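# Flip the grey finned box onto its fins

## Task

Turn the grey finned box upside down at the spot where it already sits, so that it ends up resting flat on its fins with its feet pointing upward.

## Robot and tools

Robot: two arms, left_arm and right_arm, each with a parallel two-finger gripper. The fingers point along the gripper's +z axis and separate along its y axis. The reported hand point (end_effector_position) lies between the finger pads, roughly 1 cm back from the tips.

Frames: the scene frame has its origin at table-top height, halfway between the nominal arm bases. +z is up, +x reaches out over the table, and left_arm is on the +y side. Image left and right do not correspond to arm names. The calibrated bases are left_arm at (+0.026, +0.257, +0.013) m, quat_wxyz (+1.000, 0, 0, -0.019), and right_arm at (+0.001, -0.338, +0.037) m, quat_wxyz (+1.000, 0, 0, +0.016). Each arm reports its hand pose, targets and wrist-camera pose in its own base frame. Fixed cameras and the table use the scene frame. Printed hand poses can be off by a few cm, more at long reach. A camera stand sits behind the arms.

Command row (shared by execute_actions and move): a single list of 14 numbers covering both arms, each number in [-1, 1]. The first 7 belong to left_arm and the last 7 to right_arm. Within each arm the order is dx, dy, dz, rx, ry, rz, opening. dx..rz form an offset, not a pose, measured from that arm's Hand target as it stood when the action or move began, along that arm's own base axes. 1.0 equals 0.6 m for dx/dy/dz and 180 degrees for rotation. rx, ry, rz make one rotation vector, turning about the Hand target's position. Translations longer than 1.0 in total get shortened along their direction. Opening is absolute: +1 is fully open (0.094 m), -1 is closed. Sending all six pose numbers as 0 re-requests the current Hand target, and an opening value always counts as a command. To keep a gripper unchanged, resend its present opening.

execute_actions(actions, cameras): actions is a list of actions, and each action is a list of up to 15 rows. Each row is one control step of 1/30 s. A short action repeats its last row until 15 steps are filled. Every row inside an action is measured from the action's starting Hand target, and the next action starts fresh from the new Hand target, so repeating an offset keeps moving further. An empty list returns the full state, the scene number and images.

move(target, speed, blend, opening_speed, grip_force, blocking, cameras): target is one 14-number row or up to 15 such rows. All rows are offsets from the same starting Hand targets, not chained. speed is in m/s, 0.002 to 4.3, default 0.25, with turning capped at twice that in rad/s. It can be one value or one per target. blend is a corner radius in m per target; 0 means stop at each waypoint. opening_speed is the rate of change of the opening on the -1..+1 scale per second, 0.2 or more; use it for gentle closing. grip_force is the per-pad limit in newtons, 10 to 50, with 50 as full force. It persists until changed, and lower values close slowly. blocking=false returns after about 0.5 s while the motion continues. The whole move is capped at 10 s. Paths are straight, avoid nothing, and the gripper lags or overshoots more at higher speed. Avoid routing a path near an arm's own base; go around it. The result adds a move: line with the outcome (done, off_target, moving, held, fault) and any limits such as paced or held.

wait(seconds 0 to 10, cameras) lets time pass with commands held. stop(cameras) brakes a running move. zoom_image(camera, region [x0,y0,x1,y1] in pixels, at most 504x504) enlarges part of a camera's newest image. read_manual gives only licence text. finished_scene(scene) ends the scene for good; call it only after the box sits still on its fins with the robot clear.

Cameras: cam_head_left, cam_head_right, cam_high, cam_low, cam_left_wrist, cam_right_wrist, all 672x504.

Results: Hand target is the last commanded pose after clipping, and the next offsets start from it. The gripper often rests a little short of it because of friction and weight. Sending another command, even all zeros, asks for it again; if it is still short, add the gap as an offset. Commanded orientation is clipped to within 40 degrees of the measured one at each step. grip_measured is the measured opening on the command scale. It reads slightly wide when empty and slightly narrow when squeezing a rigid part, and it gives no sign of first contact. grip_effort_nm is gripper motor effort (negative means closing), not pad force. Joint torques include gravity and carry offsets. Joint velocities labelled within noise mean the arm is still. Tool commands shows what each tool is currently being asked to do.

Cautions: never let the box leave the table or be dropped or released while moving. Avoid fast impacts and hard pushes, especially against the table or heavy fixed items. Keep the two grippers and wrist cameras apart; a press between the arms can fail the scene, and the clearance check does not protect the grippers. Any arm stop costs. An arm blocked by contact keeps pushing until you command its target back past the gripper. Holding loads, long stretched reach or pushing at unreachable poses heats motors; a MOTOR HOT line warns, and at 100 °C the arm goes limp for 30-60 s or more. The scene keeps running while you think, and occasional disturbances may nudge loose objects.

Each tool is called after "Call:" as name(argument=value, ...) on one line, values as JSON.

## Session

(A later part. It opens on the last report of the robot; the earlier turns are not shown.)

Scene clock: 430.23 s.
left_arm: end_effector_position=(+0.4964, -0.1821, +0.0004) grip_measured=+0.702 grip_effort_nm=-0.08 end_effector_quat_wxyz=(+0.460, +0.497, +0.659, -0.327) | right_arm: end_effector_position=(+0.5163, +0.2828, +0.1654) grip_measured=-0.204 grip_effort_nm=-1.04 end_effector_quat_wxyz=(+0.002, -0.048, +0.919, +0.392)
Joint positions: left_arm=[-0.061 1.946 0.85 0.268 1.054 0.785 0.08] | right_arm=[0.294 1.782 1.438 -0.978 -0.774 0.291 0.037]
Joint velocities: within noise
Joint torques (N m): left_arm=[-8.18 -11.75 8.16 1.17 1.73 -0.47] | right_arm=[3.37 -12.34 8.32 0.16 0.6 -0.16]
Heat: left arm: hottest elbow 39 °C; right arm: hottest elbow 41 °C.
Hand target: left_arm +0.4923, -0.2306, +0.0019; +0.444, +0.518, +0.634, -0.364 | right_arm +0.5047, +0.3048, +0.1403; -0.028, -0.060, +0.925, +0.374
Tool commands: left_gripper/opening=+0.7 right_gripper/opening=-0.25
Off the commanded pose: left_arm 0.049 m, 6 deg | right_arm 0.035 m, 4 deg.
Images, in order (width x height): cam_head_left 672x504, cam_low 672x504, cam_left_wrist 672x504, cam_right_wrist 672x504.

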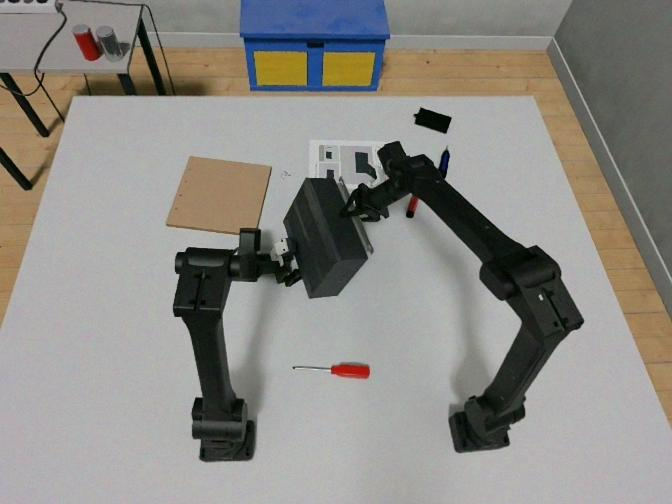

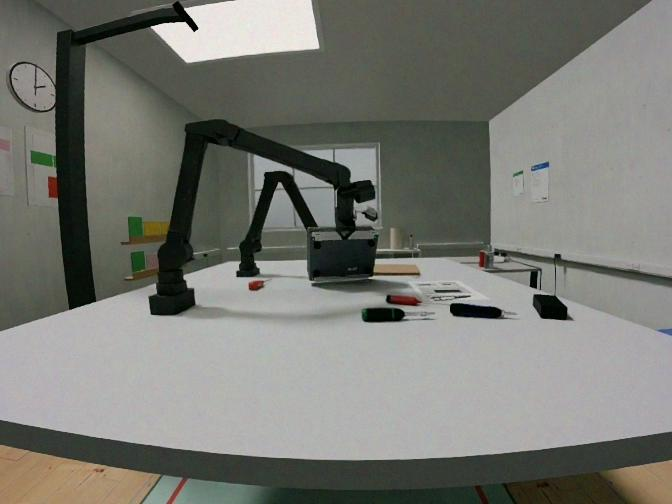

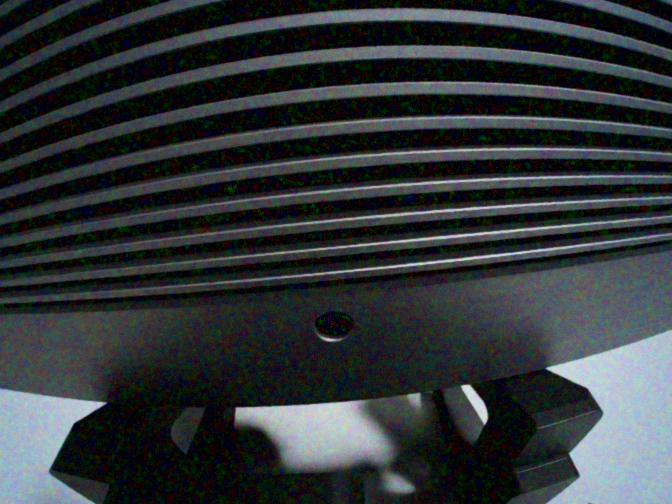

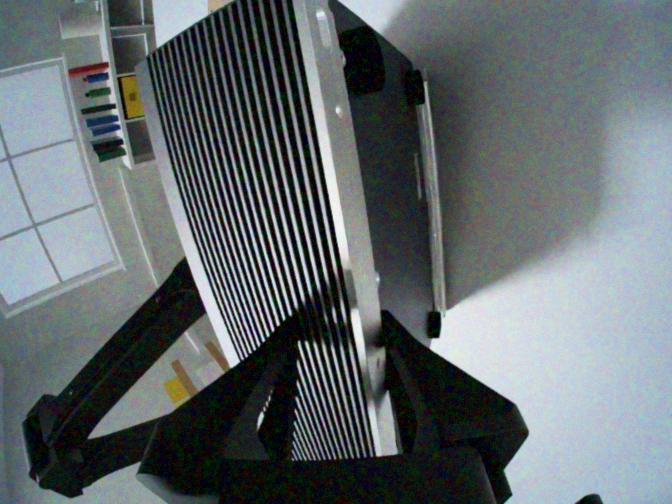

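Call:
move(target=[0.003, 0.05, 0, 0, 0, 0, 0.7, 0.012, -0.022, 0.03, 0, 0, 0, -0.25], speed=0.03, cameras=["cam_head_left", "cam_right_wrist"])

Scene clock: 441.43 s.
left_arm: end_effector_position=(+0.4904, -0.1841, +0.0021) grip_measured=+0.702 grip_effort_nm=-0.07 end_effector_quat_wxyz=(+0.447, +0.507, +0.649, -0.350) | right_arm: end_effector_position=(+0.5126, +0.2807, +0.1682) grip_measured=-0.248 grip_effort_nm=-0.13 end_effector_quat_wxyz=(-0.016, -0.047, +0.923, +0.382)
Joint positions: left_arm=[-0.057 1.946 0.874 0.163 1.103 0.853 0.08] | right_arm=[0.294 1.791 1.467 -1.05 -0.765 0.271 0.035]
Joint torques (N m): left_arm=[-3.25 -11.63 7.71 1.16 1.4 -0.15] | right_arm=[1.08 -13.74 9.43 0.08 -0.03 -0.25]
Heat: left arm: hottest elbow 40 °C; right arm: hottest elbow 41 °C.
Hand target: left_arm +0.4940, -0.2006, +0.0019; +0.444, +0.518, +0.634, -0.364 | right_arm +0.5119, +0.2917, +0.1583; -0.028, -0.060, +0.925, +0.374
Off the commanded pose: left_arm 0.017 m, 3 deg | right_arm 0.015 m, 2 deg.
move: off_target (left_arm, right_arm)
Images, in order (width x height): cam_head_left 672x504, cam_right_wrist 672x504.

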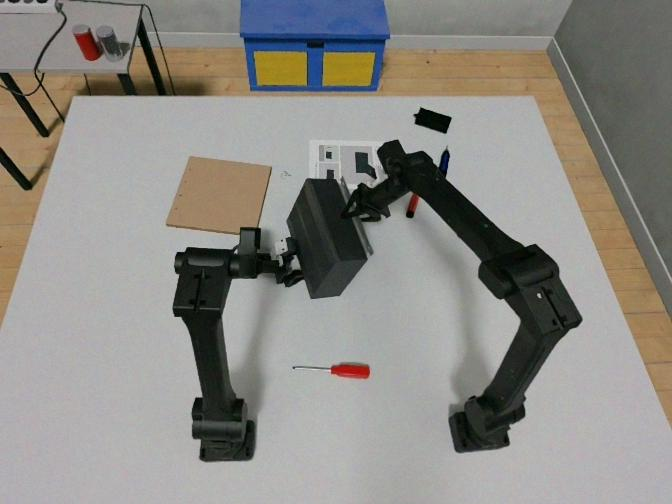

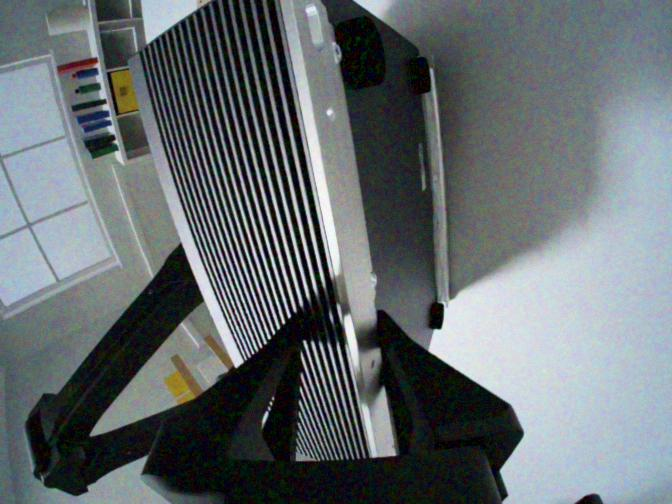

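Call:
move(target=[-0.005, 0.02, 0, 0, 0, 0, 0.7, 0.0, -0.008, 0.012, 0, 0, 0, -0.5], speed=0.02, opening_speed=0.3, cameras=["cam_head_left", "cam_right_wrist"])

Scene clock: 448.77 s.
left_arm: end_effector_position=(+0.4861, -0.1824, +0.0022) grip_measured=+0.702 grip_effort_nm=-0.07 end_effector_quat_wxyz=(+0.445, +0.514, +0.641, -0.356) | right_arm: end_effector_position=(+0.5096, +0.2816, +0.1707) grip_measured=-0.406 grip_effort_nm=-1.03 end_effector_quat_wxyz=(-0.019, -0.057, +0.922, +0.382)
Joint positions: left_arm=[-0.051 1.946 0.879 0.118 1.126 0.901 0.08] | right_arm=[0.296 1.791 1.474 -1.073 -0.769 0.246 0.028]
Joint torques (N m): left_arm=[-1.73 -12.16 7.13 0.98 1.15 -0.17] | right_arm=[0.09 -13.86 9.72 -0.03 0.07 -0.14]
Heat: left arm: hottest elbow 40 °C; right arm: hottest elbow 41 °C.
Hand target: left_arm +0.4911, -0.1886, +0.0020; +0.444, +0.518, +0.634, -0.363 | right_arm +0.5119, +0.2868, +0.1655; -0.028, -0.060, +0.925, +0.374
Off the commanded pose: left_arm 0.008 m, 1 deg | right_arm 0.008 m, 2 deg.
move: done
Images, in order (width x height): cam_head_left 672x504, cam_right_wrist 672x504.

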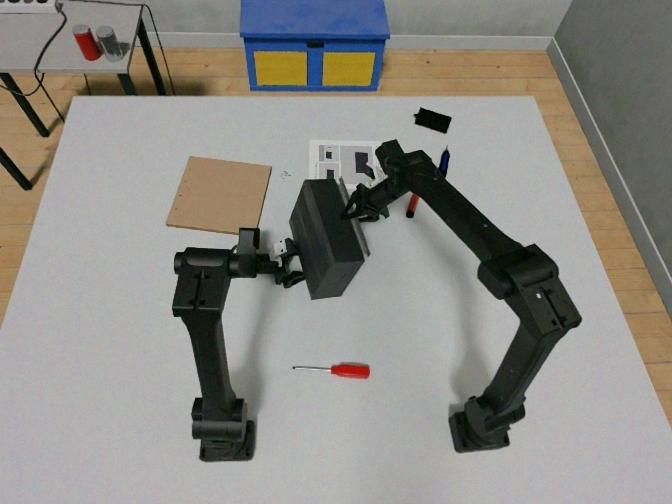

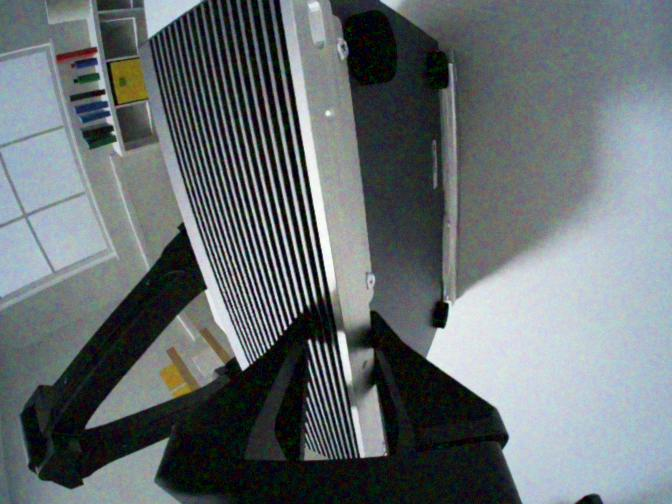

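Call:
move(target=[-0.012, 0.03, 0, 0, 0, 0, 0.7, 0.0, 0, 0.008, 0, 0, 0, -0.57], speed=0.02, opening_speed=0.3, cameras=["cam_head_left", "cam_right_wrist"])

Scene clock: 454.50 s.
left_arm: end_effector_position=(+0.4783, -0.1757, +0.0016) grip_measured=+0.702 grip_effort_nm=-0.07 end_effector_quat_wxyz=(+0.445, +0.523, +0.629, -0.364) | right_arm: end_effector_position=(+0.5074, +0.2870, +0.1718) grip_measured=-0.420 grip_effort_nm=-1.04 end_effector_quat_wxyz=(-0.022, -0.062, +0.923, +0.380)
Joint positions: left_arm=[-0.032 1.946 0.88 0.049 1.162 0.987 0.08] | right_arm=[0.307 1.792 1.481 -1.081 -0.765 0.246 0.027]
Joint torques (N m): left_arm=[0.03 -13.16 6.12 0.7 0.59 -0.24] | right_arm=[-1.08 -14.33 9.72 -0.14 -0.09 -0.16]
Heat: left arm: hottest elbow 40 °C; right arm: hottest elbow 42 °C.
Hand target: left_arm +0.4838, -0.1706, +0.0019; +0.444, +0.518, +0.634, -0.363 | right_arm +0.5119, +0.2869, +0.1703; -0.028, -0.060, +0.925, +0.374
Off the commanded pose: left_arm 0.008 m, 1 deg | right_arm 0.005 m, 1 deg.
move: done
Images, in order (width x height): cam_head_left 672x504, cam_right_wrist 672x504.

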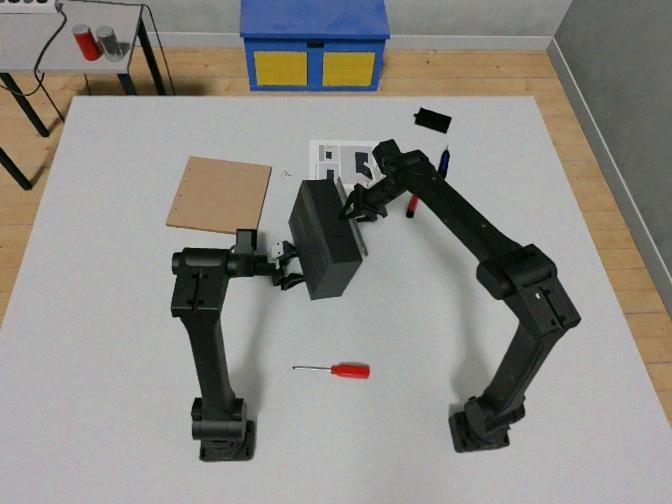

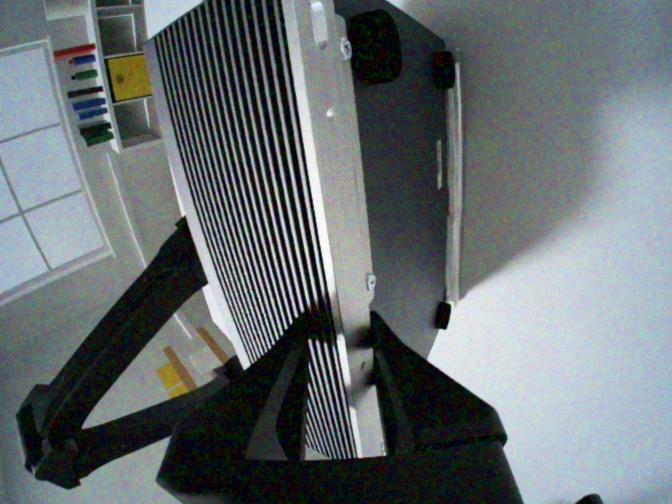

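Call:
move(target=[[-0.02, 0.098, 0.003, 0, 0, 0, 0.7, 0, 0, 0.0, 0, 0, 0, -0.57], [-0.06, 0.293, 0.02, 0, 0, 0, 0.7, 0, 0, 0.0, 0, 0, 0, -0.57]], speed=[0.04, 0.12], blend=[0.02, 0], cameras=["cam_head_left", "cam_right_wrist", "cam_left_wrist"])

Scene clock: 466.00 s.
left_arm: end_effector_position=(+0.4415, +0.0012, +0.0196) grip_measured=+0.702 grip_effort_nm=-0.07 end_effector_quat_wxyz=(+0.445, +0.517, +0.635, -0.363) | right_arm: end_effector_position=(+0.5074, +0.2870, +0.1718) grip_measured=-0.420 grip_effort_nm=-1.04 end_effector_quat_wxyz=(-0.022, -0.062, +0.923, +0.380)
Joint positions: left_arm=[0.377 1.991 1.076 -1.1 1.183 2.045 0.08] | right_arm=[0.307 1.792 1.481 -1.081 -0.765 0.246 0.027]
Joint torques (N m): left_arm=[-0.44 -11.75 7.01 -0.57 0.53 -0.09] | right_arm=[-1.14 -13.74 9.69 -0.18 -0.11 -0.13]
Heat: left arm: hottest elbow 40 °C; right arm: hottest elbow 44 °C.
Hand target: left_arm +0.4478, +0.0052, +0.0138; +0.444, +0.518, +0.634, -0.364 | right_arm +0.5119, +0.2869, +0.1703; -0.028, -0.060, +0.925, +0.374
Off the commanded pose: left_arm 0.009 m, 0 deg | right_arm 0.005 m, 1 deg.
move: done
Images, in order (width x height): cam_head_left 672x504, cam_left_wrist 672x504, cam_right_wrist 672x504.

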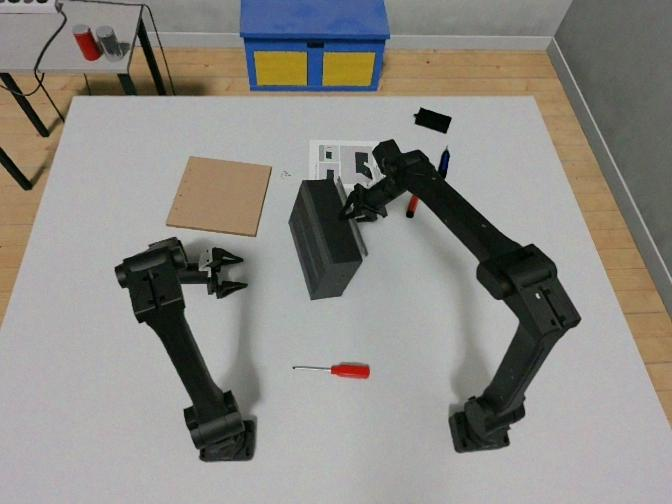

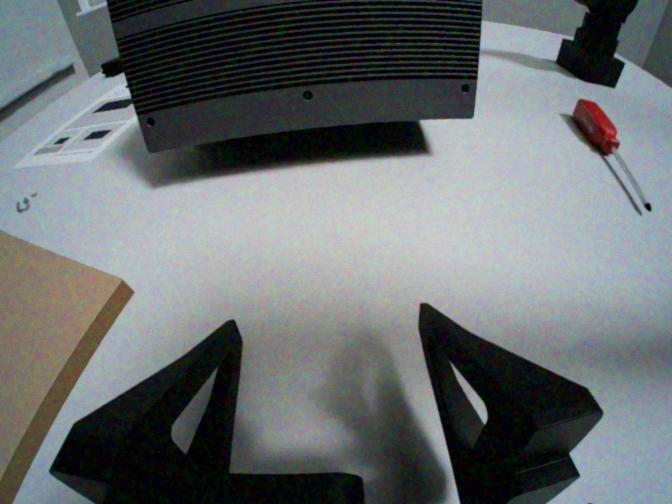

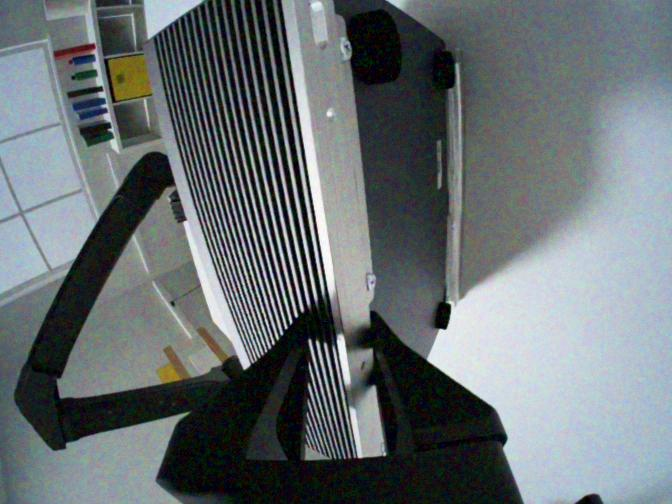

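Call:
move(target=[0, 0, 0, 0, 0, 0, 0.7, 0.0025, -0.013, -0.005, -0.11, -0.0155, 0.012, -0.57], speed=0.1, cameras=["cam_head_left", "cam_right_wrist", "cam_left_wrist"])

Scene clock: 529.50 s.
left_arm: end_effector_position=(+0.4415, +0.0012, +0.0196) grip_measured=+0.702 grip_effort_nm=-0.07 end_effector_quat_wxyz=(+0.445, +0.517, +0.635, -0.363) | right_arm: end_effector_position=(+0.4988, +0.2925, +0.1712) grip_measured=-0.567 grip_effort_nm=-0.14 end_effector_quat_wxyz=(-0.023, -0.095, +0.971, +0.219)
Joint positions: left_arm=[0.377 1.991 1.076 -1.1 1.183 2.046 0.08] | right_arm=[0.404 1.812 1.601 -1.264 -0.435 0.23 0.02]
Joint torques (N m): left_arm=[-0.44 -11.69 6.99 -0.59 0.53 -0.07] | right_arm=[-3.08 -14.39 9.85 0.18 0.69 -0.07]
Heat: left arm: hottest elbow 39 °C; right arm: hottest elbow 47 °C.
Hand target: left_arm +0.4478, +0.0052, +0.0138; +0.444, +0.518, +0.634, -0.363 | right_arm +0.5133, +0.2791, +0.1674; -0.023, -0.081, +0.975, +0.207
Off the commanded pose: left_arm 0.009 m, 0 deg | right_arm 0.020 m, 2 deg.
move: off_target (right_arm)
Images, in order (width x height): cam_head_left 672x504, cam_left_wrist 672x504, cam_right_wrist 672x504.

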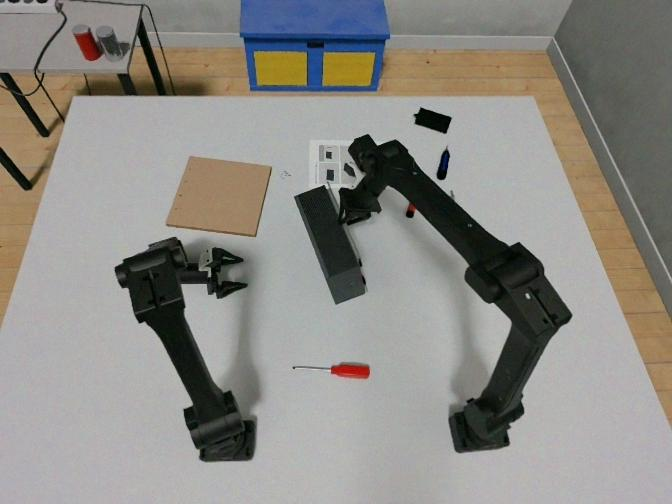

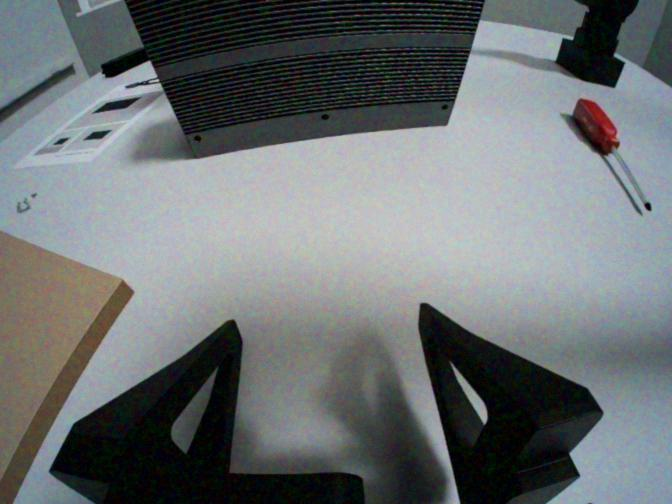

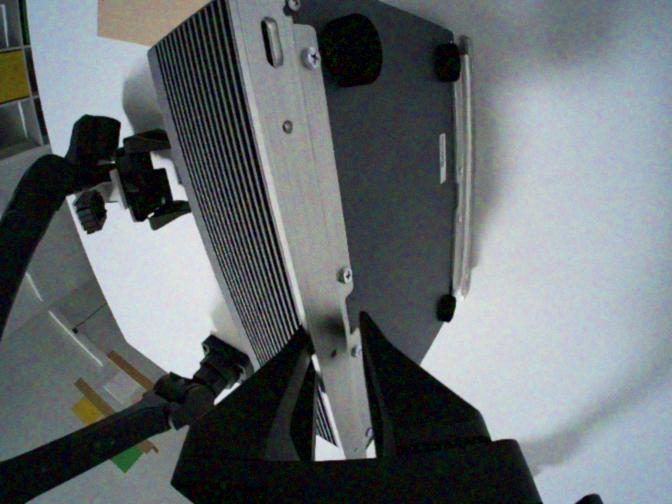

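Call:
move(target=[0, 0, 0, 0, 0, 0, 0.7, 0, 0, 0, 0, 0, 0, -0.95], speed=0.05, opening_speed=0.3, cameras=["cam_head_left", "cam_right_wrist", "cam_left_wrist"])

Scene clock: 539.70 s.
left_arm: end_effector_position=(+0.4415, +0.0012, +0.0196) grip_measured=+0.702 grip_effort_nm=-0.08 end_effector_quat_wxyz=(+0.445, +0.517, +0.635, -0.363) | right_arm: end_effector_position=(+0.4986, +0.2948, +0.1724) grip_measured=-0.743 grip_effort_nm=-1.04 end_effector_quat_wxyz=(-0.018, -0.112, +0.969, +0.218)
Joint positions: left_arm=[0.377 1.991 1.076 -1.1 1.183 2.046 0.08] | right_arm=[0.409 1.812 1.604 -1.265 -0.431 0.2 0.012]
Joint torques (N m): left_arm=[-0.5 -11.52 7.01 -0.58 0.54 -0.06] | right_arm=[-2.96 -15.15 9.43 0.16 0.52 0.29]
Heat: left arm: hottest elbow 39 °C; right arm: hottest elbow 46 °C.
Hand target: left_arm +0.4478, +0.0052, +0.0138; +0.444, +0.518, +0.634, -0.363 | right_arm +0.5134, +0.2792, +0.1675; -0.022, -0.081, +0.975, +0.207
Off the commanded pose: left_arm 0.009 m, 0 deg | right_arm 0.022 m, 4 deg.
move: off_target (right_arm)
Images, in order (width x height): cam_head_left 672x504, cam_left_wrist 672x504, cam_right_wrist 672x504.

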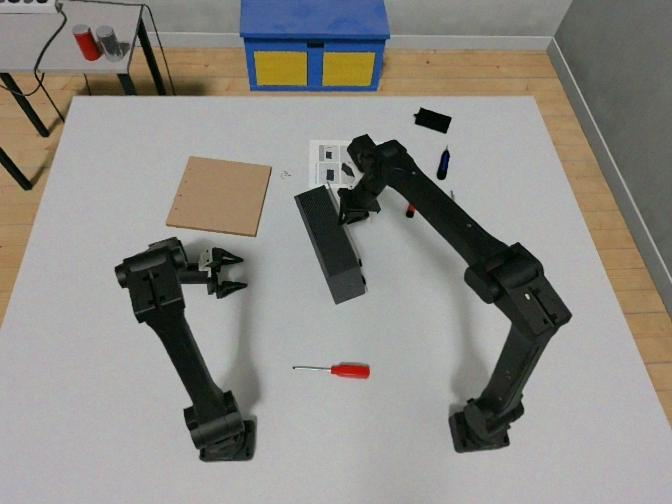

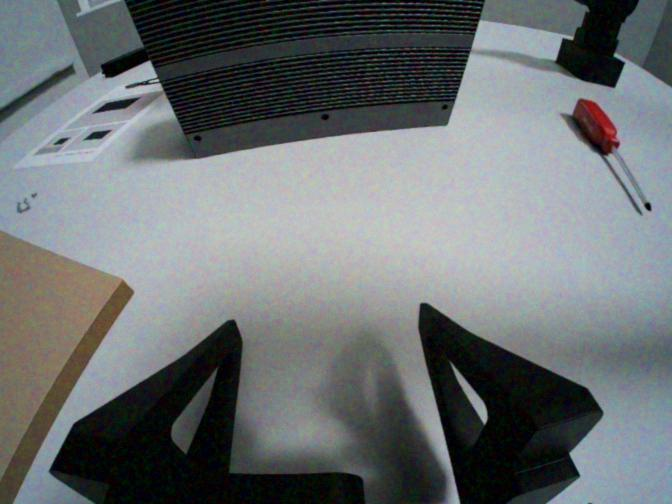

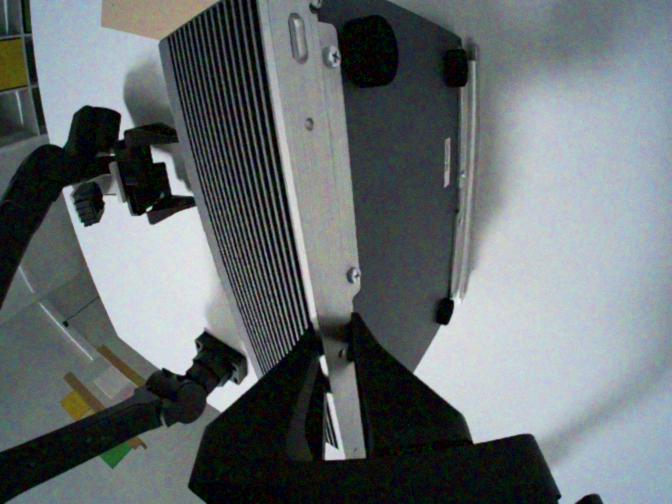

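Call:
move(target=[0, 0, 0, 0, 0, 0, 0.7, -0.012, 0.055, 0.006, 0, 0, 0, -0.95], speed=0.03, cameras=["cam_head_left", "cam_right_wrist", "cam_left_wrist"])

Scene clock: 561.00 s.
left_arm: end_effector_position=(+0.4415, +0.0012, +0.0196) grip_measured=+0.702 grip_effort_nm=-0.07 end_effector_quat_wxyz=(+0.445, +0.517, +0.635, -0.363) | right_arm: end_effector_position=(+0.4974, +0.2973, +0.1725) grip_measured=-0.751 grip_effort_nm=-1.04 end_effector_quat_wxyz=(-0.016, -0.110, +0.973, +0.204)
Joint positions: left_arm=[0.377 1.991 1.076 -1.1 1.183 2.046 0.08] | right_arm=[0.422 1.812 1.61 -1.271 -0.4 0.218 0.012]
Joint torques (N m): left_arm=[-0.5 -11.63 6.99 -0.59 0.54 -0.07] | right_arm=[0.44 -13.22 10.91 0.77 -0.57 0.68]
Heat: left arm: hottest elbow 39 °C; right arm: hottest elbow 47 °C.
Hand target: left_arm +0.4478, +0.0052, +0.0138; +0.444, +0.518, +0.634, -0.363 | right_arm +0.5062, +0.3120, +0.1710; -0.023, -0.081, +0.975, +0.207
Off the commanded pose: left_arm 0.009 m, 0 deg | right_arm 0.017 m, 3 deg.
move: off_target (right_arm)
Images, in order (width x height): cam_head_left 672x504, cam_left_wrist 672x504, cam_right_wrist 672x504.

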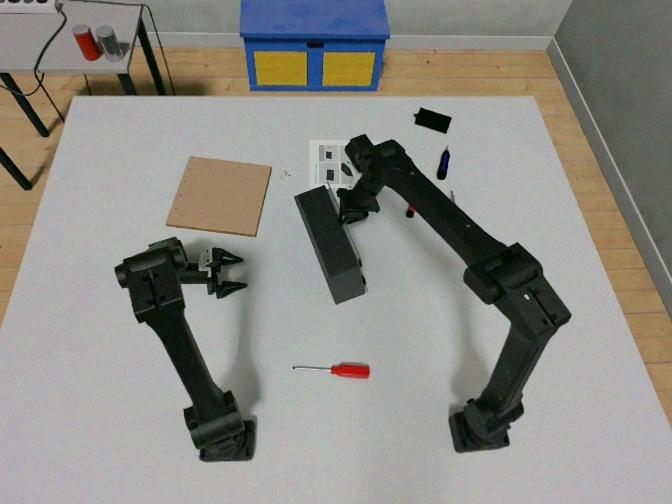

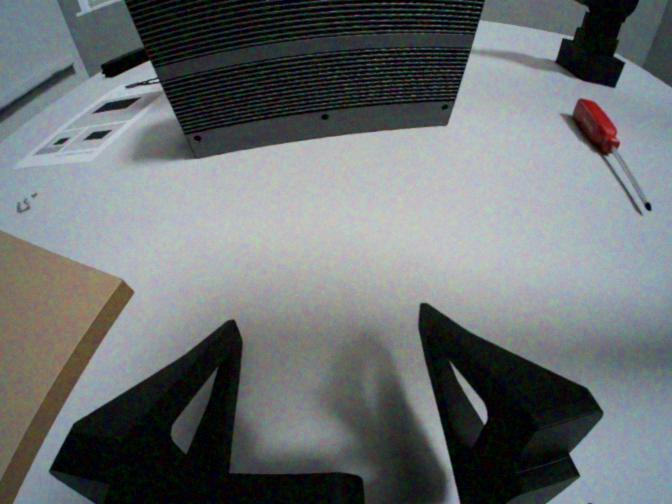

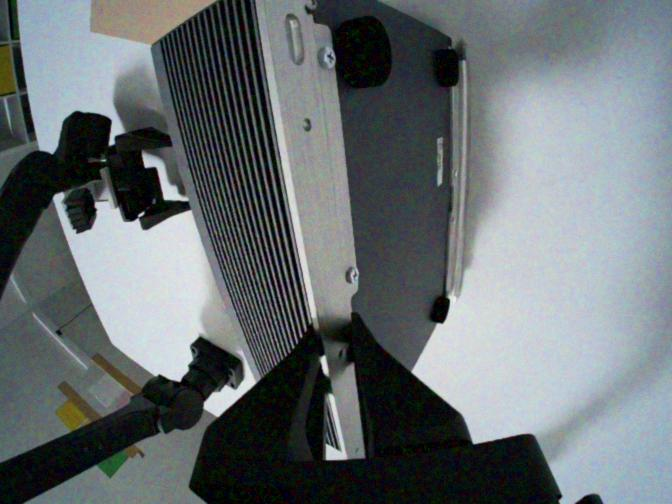

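Call:
move(target=[0, 0, 0, 0, 0, 0, 0.7, 0, 0, 0, 0, 0, 0, -0.55], speed=0.03, opening_speed=0.3, cameras=["cam_right_wrist", "cam_left_wrist"])

Scene clock: 606.10 s.
left_arm: end_effector_position=(+0.4415, +0.0012, +0.0196) grip_measured=+0.702 grip_effort_nm=-0.08 end_effector_quat_wxyz=(+0.445, +0.517, +0.635, -0.363) | right_arm: end_effector_position=(+0.4986, +0.2985, +0.1699) grip_measured=-0.553 grip_effort_nm=0.09 end_effector_quat_wxyz=(-0.025, -0.078, +0.976, +0.204)
Joint positions: left_arm=[0.377 1.991 1.076 -1.1 1.183 2.046 0.08] | right_arm=[0.423 1.82 1.615 -1.271 -0.403 0.283 0.021]
Joint torques (N m): left_arm=[-0.56 -11.69 7.01 -0.61 0.54 -0.06] | right_arm=[0.62 -14.68 10.71 0.79 -0.42 0.04]
Heat: left arm: hottest elbow 39 °C; right arm: hottest elbow 51 °C.
Hand target: left_arm +0.4478, +0.0052, +0.0138; +0.444, +0.518, +0.634, -0.363 | right_arm +0.5062, +0.3121, +0.1711; -0.022, -0.081, +0.975, +0.207
Off the commanded pose: left_arm 0.009 m, 0 deg | right_arm 0.015 m, 1 deg.
move: off_target (right_arm)
Images, in order (width x height): cam_left_wrist 672x504, cam_right_wrist 672x504.

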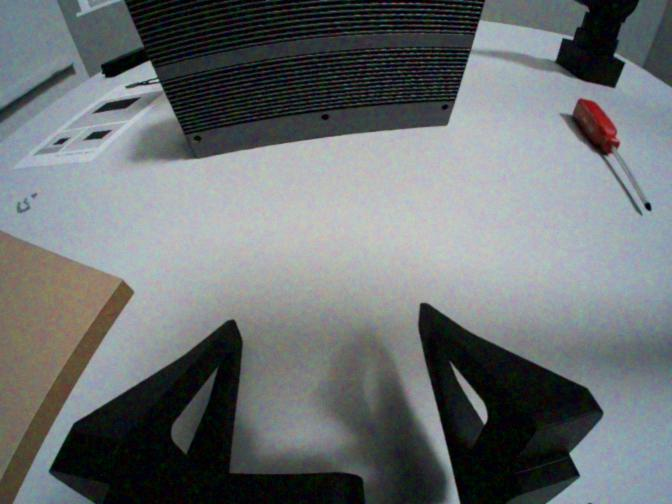

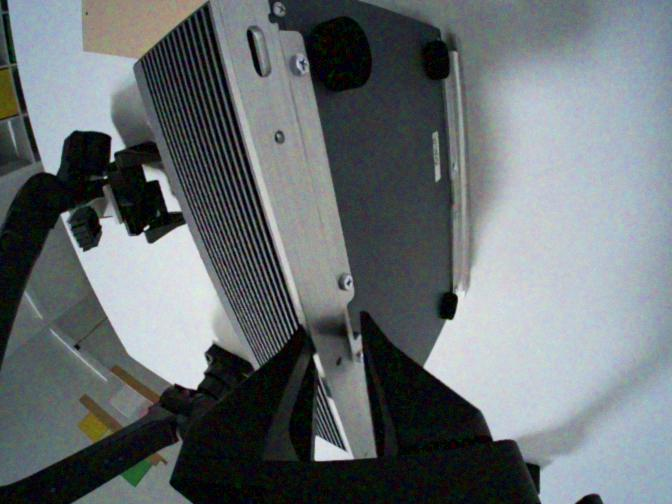

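Call:
move(target=[0, 0, 0, 0, 0, 0, 0.7, -0.0025, 0, 0, -0.19, -0.042, 0.022, -0.5], speed=0.2, cameras=["cam_right_wrist", "cam_left_wrist"])

Scene clock: 617.60 s.
left_arm: end_effector_position=(+0.4415, +0.0012, +0.0196) grip_measured=+0.702 grip_effort_nm=-0.07 end_effector_quat_wxyz=(+0.445, +0.517, +0.635, -0.363) | right_arm: end_effector_position=(+0.5007, +0.2999, +0.1754) grip_measured=-0.501 grip_effort_nm=0.07 end_effector_quat_wxyz=(+0.011, -0.115, +0.989, -0.093)
Joint positions: left_arm=[0.377 1.991 1.076 -1.1 1.183 2.046 0.08] | right_arm=[0.593 1.932 1.826 -1.53 0.176 0.366 0.023]
Joint torques (N m): left_arm=[-0.5 -11.52 6.98 -0.59 0.54 -0.06] | right_arm=[0.97 -15.33 10.09 -0.06 0.25 0.14]
Heat: left arm: hottest elbow 39 °C; right arm: hottest elbow 49 °C.
Hand target: left_arm +0.4478, +0.0052, +0.0138; +0.444, +0.518, +0.634, -0.363 | right_arm +0.5047, +0.3121, +0.1710; +0.011, -0.117, +0.989, -0.095
Off the commanded pose: left_arm 0.009 m, 0 deg | right_arm 0.014 m, 0 deg.
move: off_target (right_arm)
Images, in order (width x height): cam_left_wrist 672x504, cam_right_wrist 672x504.

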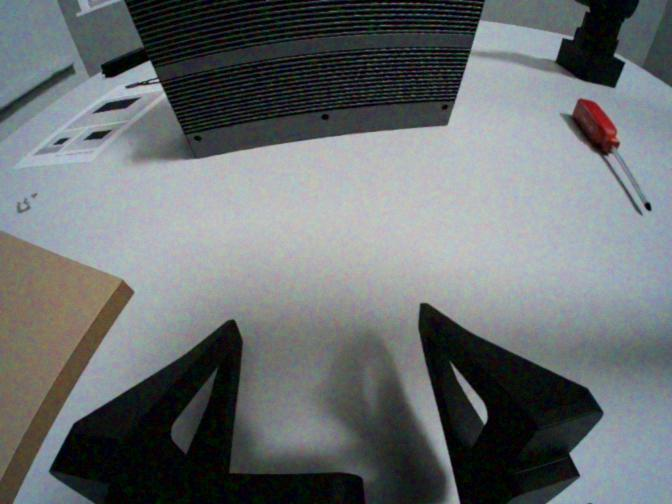

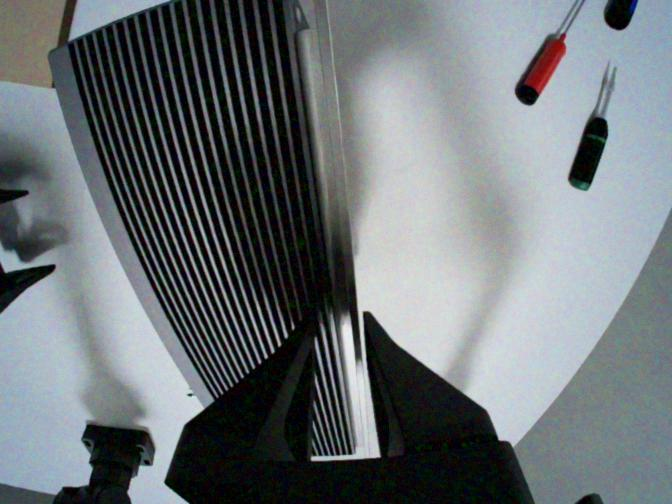

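Call:
move(target=[0, 0, 0, 0, 0, 0, 0.7, 0.0017, -0.009, -0.018, 0, 0, 0, -0.5], speed=0.05, cameras=["cam_right_wrist"])

Call:
move(target=[0, 0, 0, 0, 0, 0, 0.7, 0, 0, 0, 0, 0, 0, -0.96], speed=0.05, opening_speed=0.4, cameras=["cam_right_wrist", "cam_left_wrist", "cam_head_left"])

Scene clock: 629.97 s.
left_arm: end_effector_position=(+0.4415, +0.0012, +0.0196) grip_measured=+0.702 grip_effort_nm=-0.08 end_effector_quat_wxyz=(+0.445, +0.517, +0.635, -0.363) | right_arm: end_effector_position=(+0.5008, +0.3000, +0.1754) grip_measured=-0.501 grip_effort_nm=0.07 end_effector_quat_wxyz=(+0.012, -0.115, +0.989, -0.093)
Joint positions: left_arm=[0.377 1.991 1.076 -1.1 1.183 2.046 0.08] | right_arm=[0.593 1.932 1.826 -1.53 0.176 0.367 0.023]
Joint torques (N m): left_arm=[-0.56 -11.75 6.99 -0.59 0.54 -0.07] | right_arm=[-0.15 -15.68 7.9 1.17 0.24 0.02]
Heat: left arm: hottest elbow 39 °C; right arm: hottest elbow 48 °C.
Hand target: left_arm +0.4478, +0.0052, +0.0138; +0.444, +0.518, +0.634, -0.363 | right_arm +0.5057, +0.3067, +0.1602; +0.011, -0.117, +0.989, -0.095
Off the commanded pose: left_arm 0.009 m, 0 deg | right_arm 0.017 m, 0 deg.
move: off_target (right_arm)
Images, in order (width x height): cam_right_wrist 672x504.

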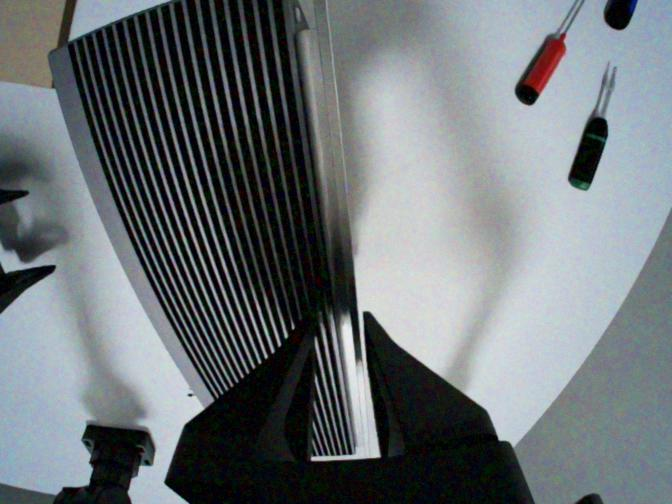

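Scene clock: 631.33 s.
left_arm: end_effector_position=(+0.4415, +0.0012, +0.0196) grip_measured=+0.702 grip_effort_nm=-0.08 end_effector_quat_wxyz=(+0.445, +0.517, +0.635, -0.363) | right_arm: end_effector_position=(+0.5016, +0.3012, +0.1753) grip_measured=-0.666 grip_effort_nm=-1.04 end_effector_quat_wxyz=(+0.013, -0.122, +0.988, -0.092)
Joint positions: left_arm=[0.377 1.991 1.076 -1.1 1.183 2.046 0.08] | right_arm=[0.594 1.932 1.826 -1.525 0.176 0.353 0.016]
Joint torques (N m): left_arm=[-0.62 -11.75 7.01 -0.59 0.54 -0.07] | right_arm=[-0.32 -15.44 7.65 1.14 0.3 0.18]
Heat: left arm: hottest elbow 39 °C; right arm: hottest elbow 48 °C.
Hand target: left_arm +0.4478, +0.0052, +0.0138; +0.444, +0.518, +0.634, -0.363 | right_arm +0.5057, +0.3067, +0.1602; +0.011, -0.117, +0.989, -0.095
Off the commanded pose: left_arm 0.009 m, 0 deg | right_arm 0.017 m, 1 deg.
move: off_target (right_arm)
Images, in order (width x height): cam_head_left 672x504, cam_left_wrist 672x504, cam_right_wrist 672x504.

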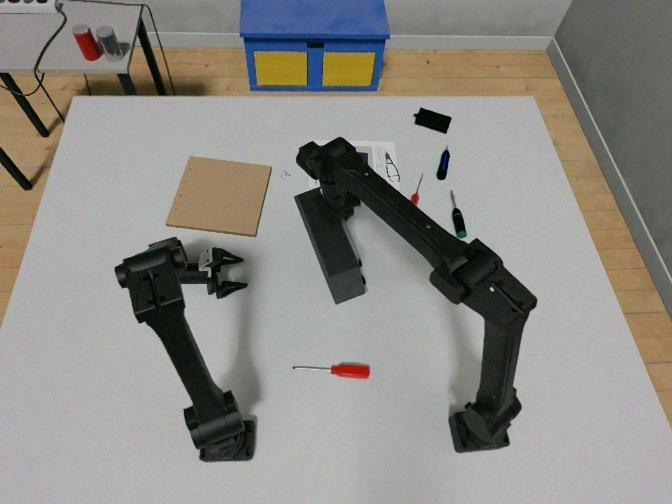

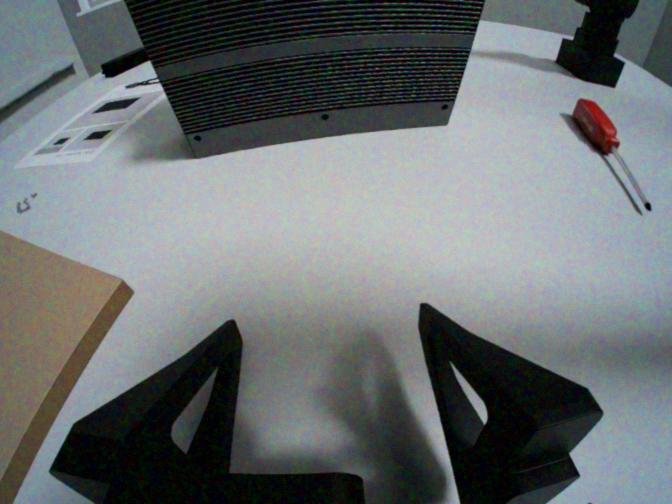

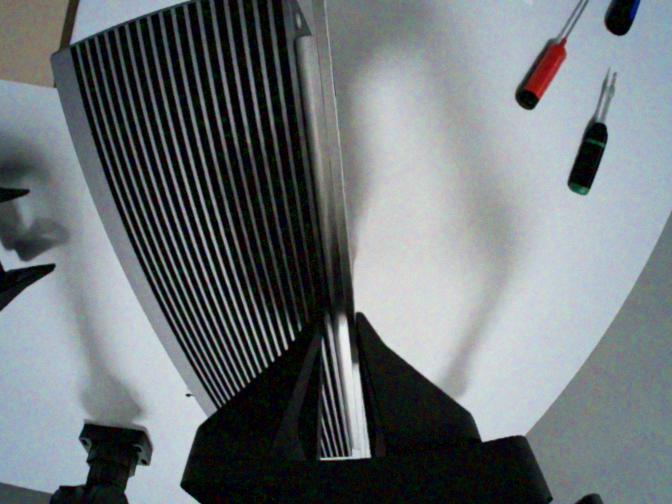

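Call:
move(target=[0.074, -0.28, 0.017, -0.054, -0.014, 0.02, 0.7, 0, 0, 0.016, 0, 0, 0, -0.96], speed=0.15, cameras=["cam_left_wrist", "cam_head_left"])

Scene clock: 660.03 s.
left_arm: end_effector_position=(+0.4946, -0.1588, +0.0279) grip_measured=+0.702 grip_effort_nm=-0.07 end_effector_quat_wxyz=(+0.514, +0.468, +0.606, -0.387) | right_arm: end_effector_position=(+0.5015, +0.3012, +0.1753) grip_measured=-0.666 grip_effort_nm=-1.04 end_effector_quat_wxyz=(+0.013, -0.122, +0.988, -0.092)
Joint positions: left_arm=[0.015 1.982 0.824 0.545 1.265 0.603 0.08] | right_arm=[0.594 1.932 1.826 -1.525 0.175 0.352 0.016]
Joint torques (N m): left_arm=[-1.44 -12.75 4.37 2.36 0.35 -0.35] | right_arm=[-0.56 -15.62 9.36 0.16 0.32 0.17]
Heat: left arm: hottest elbow 39 °C; right arm: hottest elbow 45 °C.
Hand target: left_arm +0.4923, -0.1628, +0.0241; +0.511, +0.466, +0.607, -0.390 | right_arm +0.5058, +0.3067, +0.1698; +0.011, -0.117, +0.989, -0.095
Off the commanded pose: left_arm 0.006 m, 1 deg | right_arm 0.009 m, 1 deg.
move: done
Images, in order (width x height): cam_head_left 672x504, cam_left_wrist 672x504.

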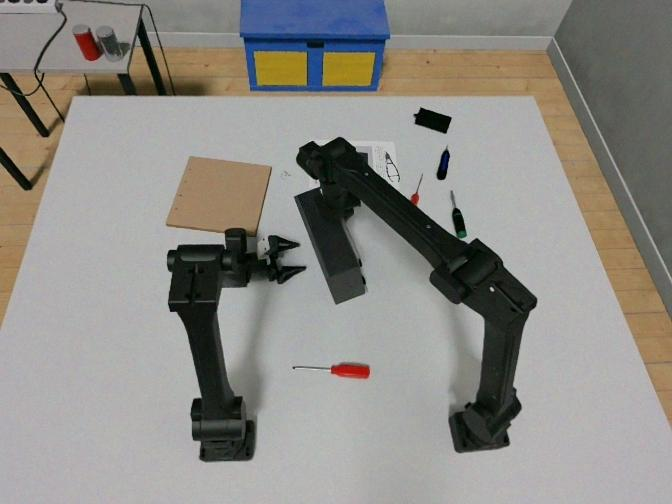

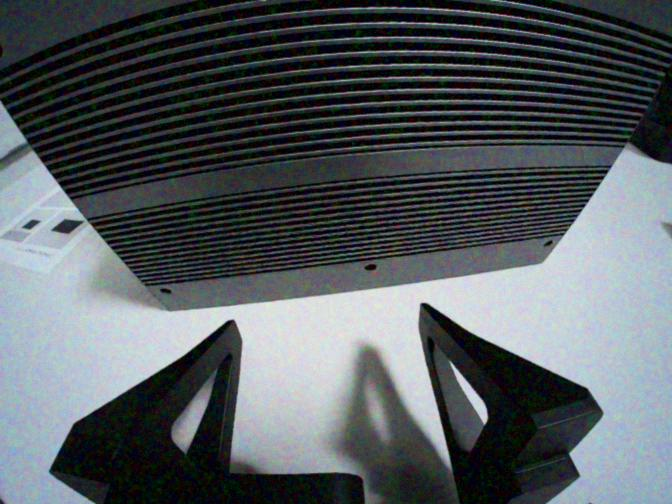

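Call:
move(target=[0.005, -0.075, 0, 0, 0, 0, 0.7, 0, 0, 0, 0, 0, 0, -0.96], speed=0.04, cameras=["cam_left_wrist", "cam_head_left"])

Scene clock: 678.40 s.
left_arm: end_effector_position=(+0.5002, -0.1966, +0.0355) grip_measured=+0.702 grip_effort_nm=-0.07 end_effector_quat_wxyz=(+0.520, +0.466, +0.606, -0.380) | right_arm: end_effector_position=(+0.5013, +0.3012, +0.1753) grip_measured=-0.666 grip_effort_nm=-1.04 end_effector_quat_wxyz=(+0.013, -0.123, +0.988, -0.092)
Joint positions: left_arm=[-0.07 1.987 0.819 0.708 1.18 0.454 0.08] | right_arm=[0.594 1.932 1.826 -1.525 0.175 0.352 0.016]
Joint torques (N m): left_arm=[-2.78 -11.28 4.79 2.54 0.26 -0.32] | right_arm=[-0.15 -15.56 9.43 0.21 0.28 0.14]
Heat: left arm: hottest elbow 38 °C; right arm: hottest elbow 44 °C.
Hand target: left_arm +0.4953, -0.2078, +0.0241; +0.511, +0.467, +0.607, -0.390 | right_arm +0.5057, +0.3067, +0.1698; +0.011, -0.117, +0.989, -0.095
Off the commanded pose: left_arm 0.017 m, 2 deg | right_arm 0.009 m, 1 deg.
move: off_target (left_arm)
Images, in order (width x height): cam_head_left 672x504, cam_left_wrist 672x504.

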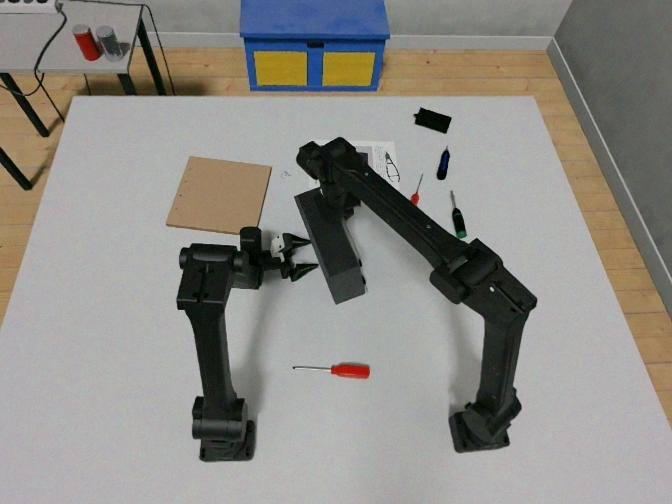

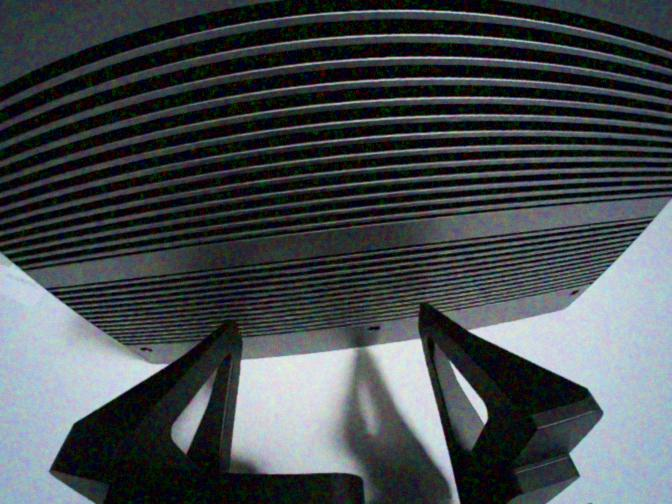

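Call:
move(target=[-0.013, -0.11, -0.012, 0, 0, -0.02, 0.7, -0.026, -0.068, 0, 0, 0, -0.02, -0.96], speed=0.04, cameras=["cam_left_wrist", "cam_head_left", "cam_right_wrist"])

Scene clock: 686.33 s.
left_arm: end_effector_position=(+0.4901, -0.2377, +0.0213) grip_measured=+0.702 grip_effort_nm=-0.08 end_effector_quat_wxyz=(+0.507, +0.468, +0.609, -0.391) | right_arm: end_effector_position=(+0.4921, +0.2680, +0.1755) grip_measured=-0.669 grip_effort_nm=-1.04 end_effector_quat_wxyz=(+0.012, -0.095, +0.991, -0.092)
Joint positions: left_arm=[-0.16 2.027 0.817 0.788 1.116 0.382 0.08] | right_arm=[0.554 1.863 1.724 -1.491 0.176 0.368 0.016]
Joint torques (N m): left_arm=[-6.53 -11.22 7.09 2.67 0.21 -0.34] | right_arm=[-0.85 -16.62 6.61 0.68 0.26 0.22]
Heat: left arm: hottest elbow 38 °C; right arm: hottest elbow 44 °C.
Hand target: left_arm +0.4875, -0.2739, +0.0169; +0.499, +0.485, +0.592, -0.406 | right_arm +0.4901, +0.2659, +0.1699; +0.008, -0.086, +0.992, -0.095
Off the commanded pose: left_arm 0.036 m, 3 deg | right_arm 0.006 m, 1 deg.
move: off_target (left_arm)
Images, in order (width x height): cam_head_left 672x504, cam_left_wrist 672x504, cam_right_wrist 672x504.

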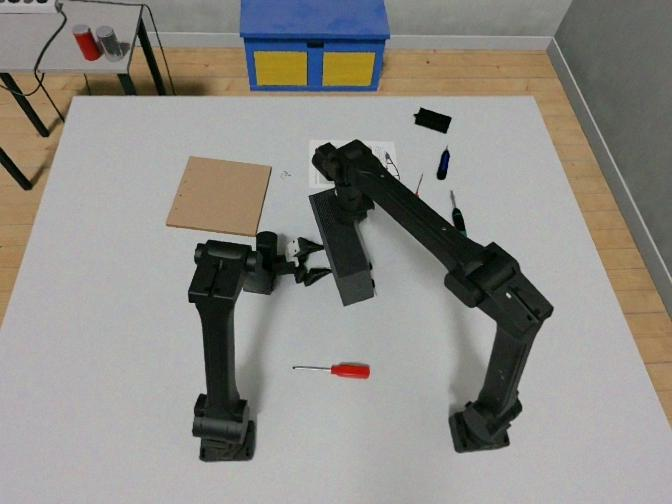

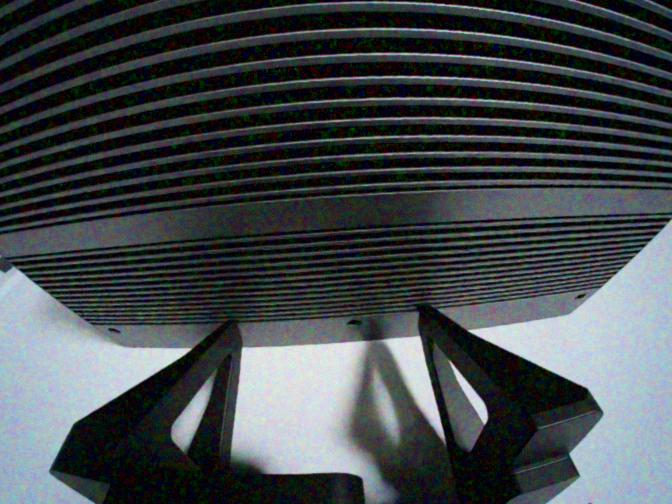

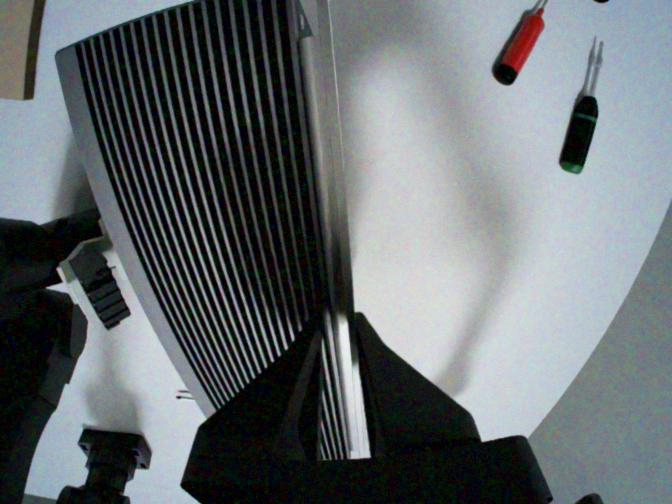

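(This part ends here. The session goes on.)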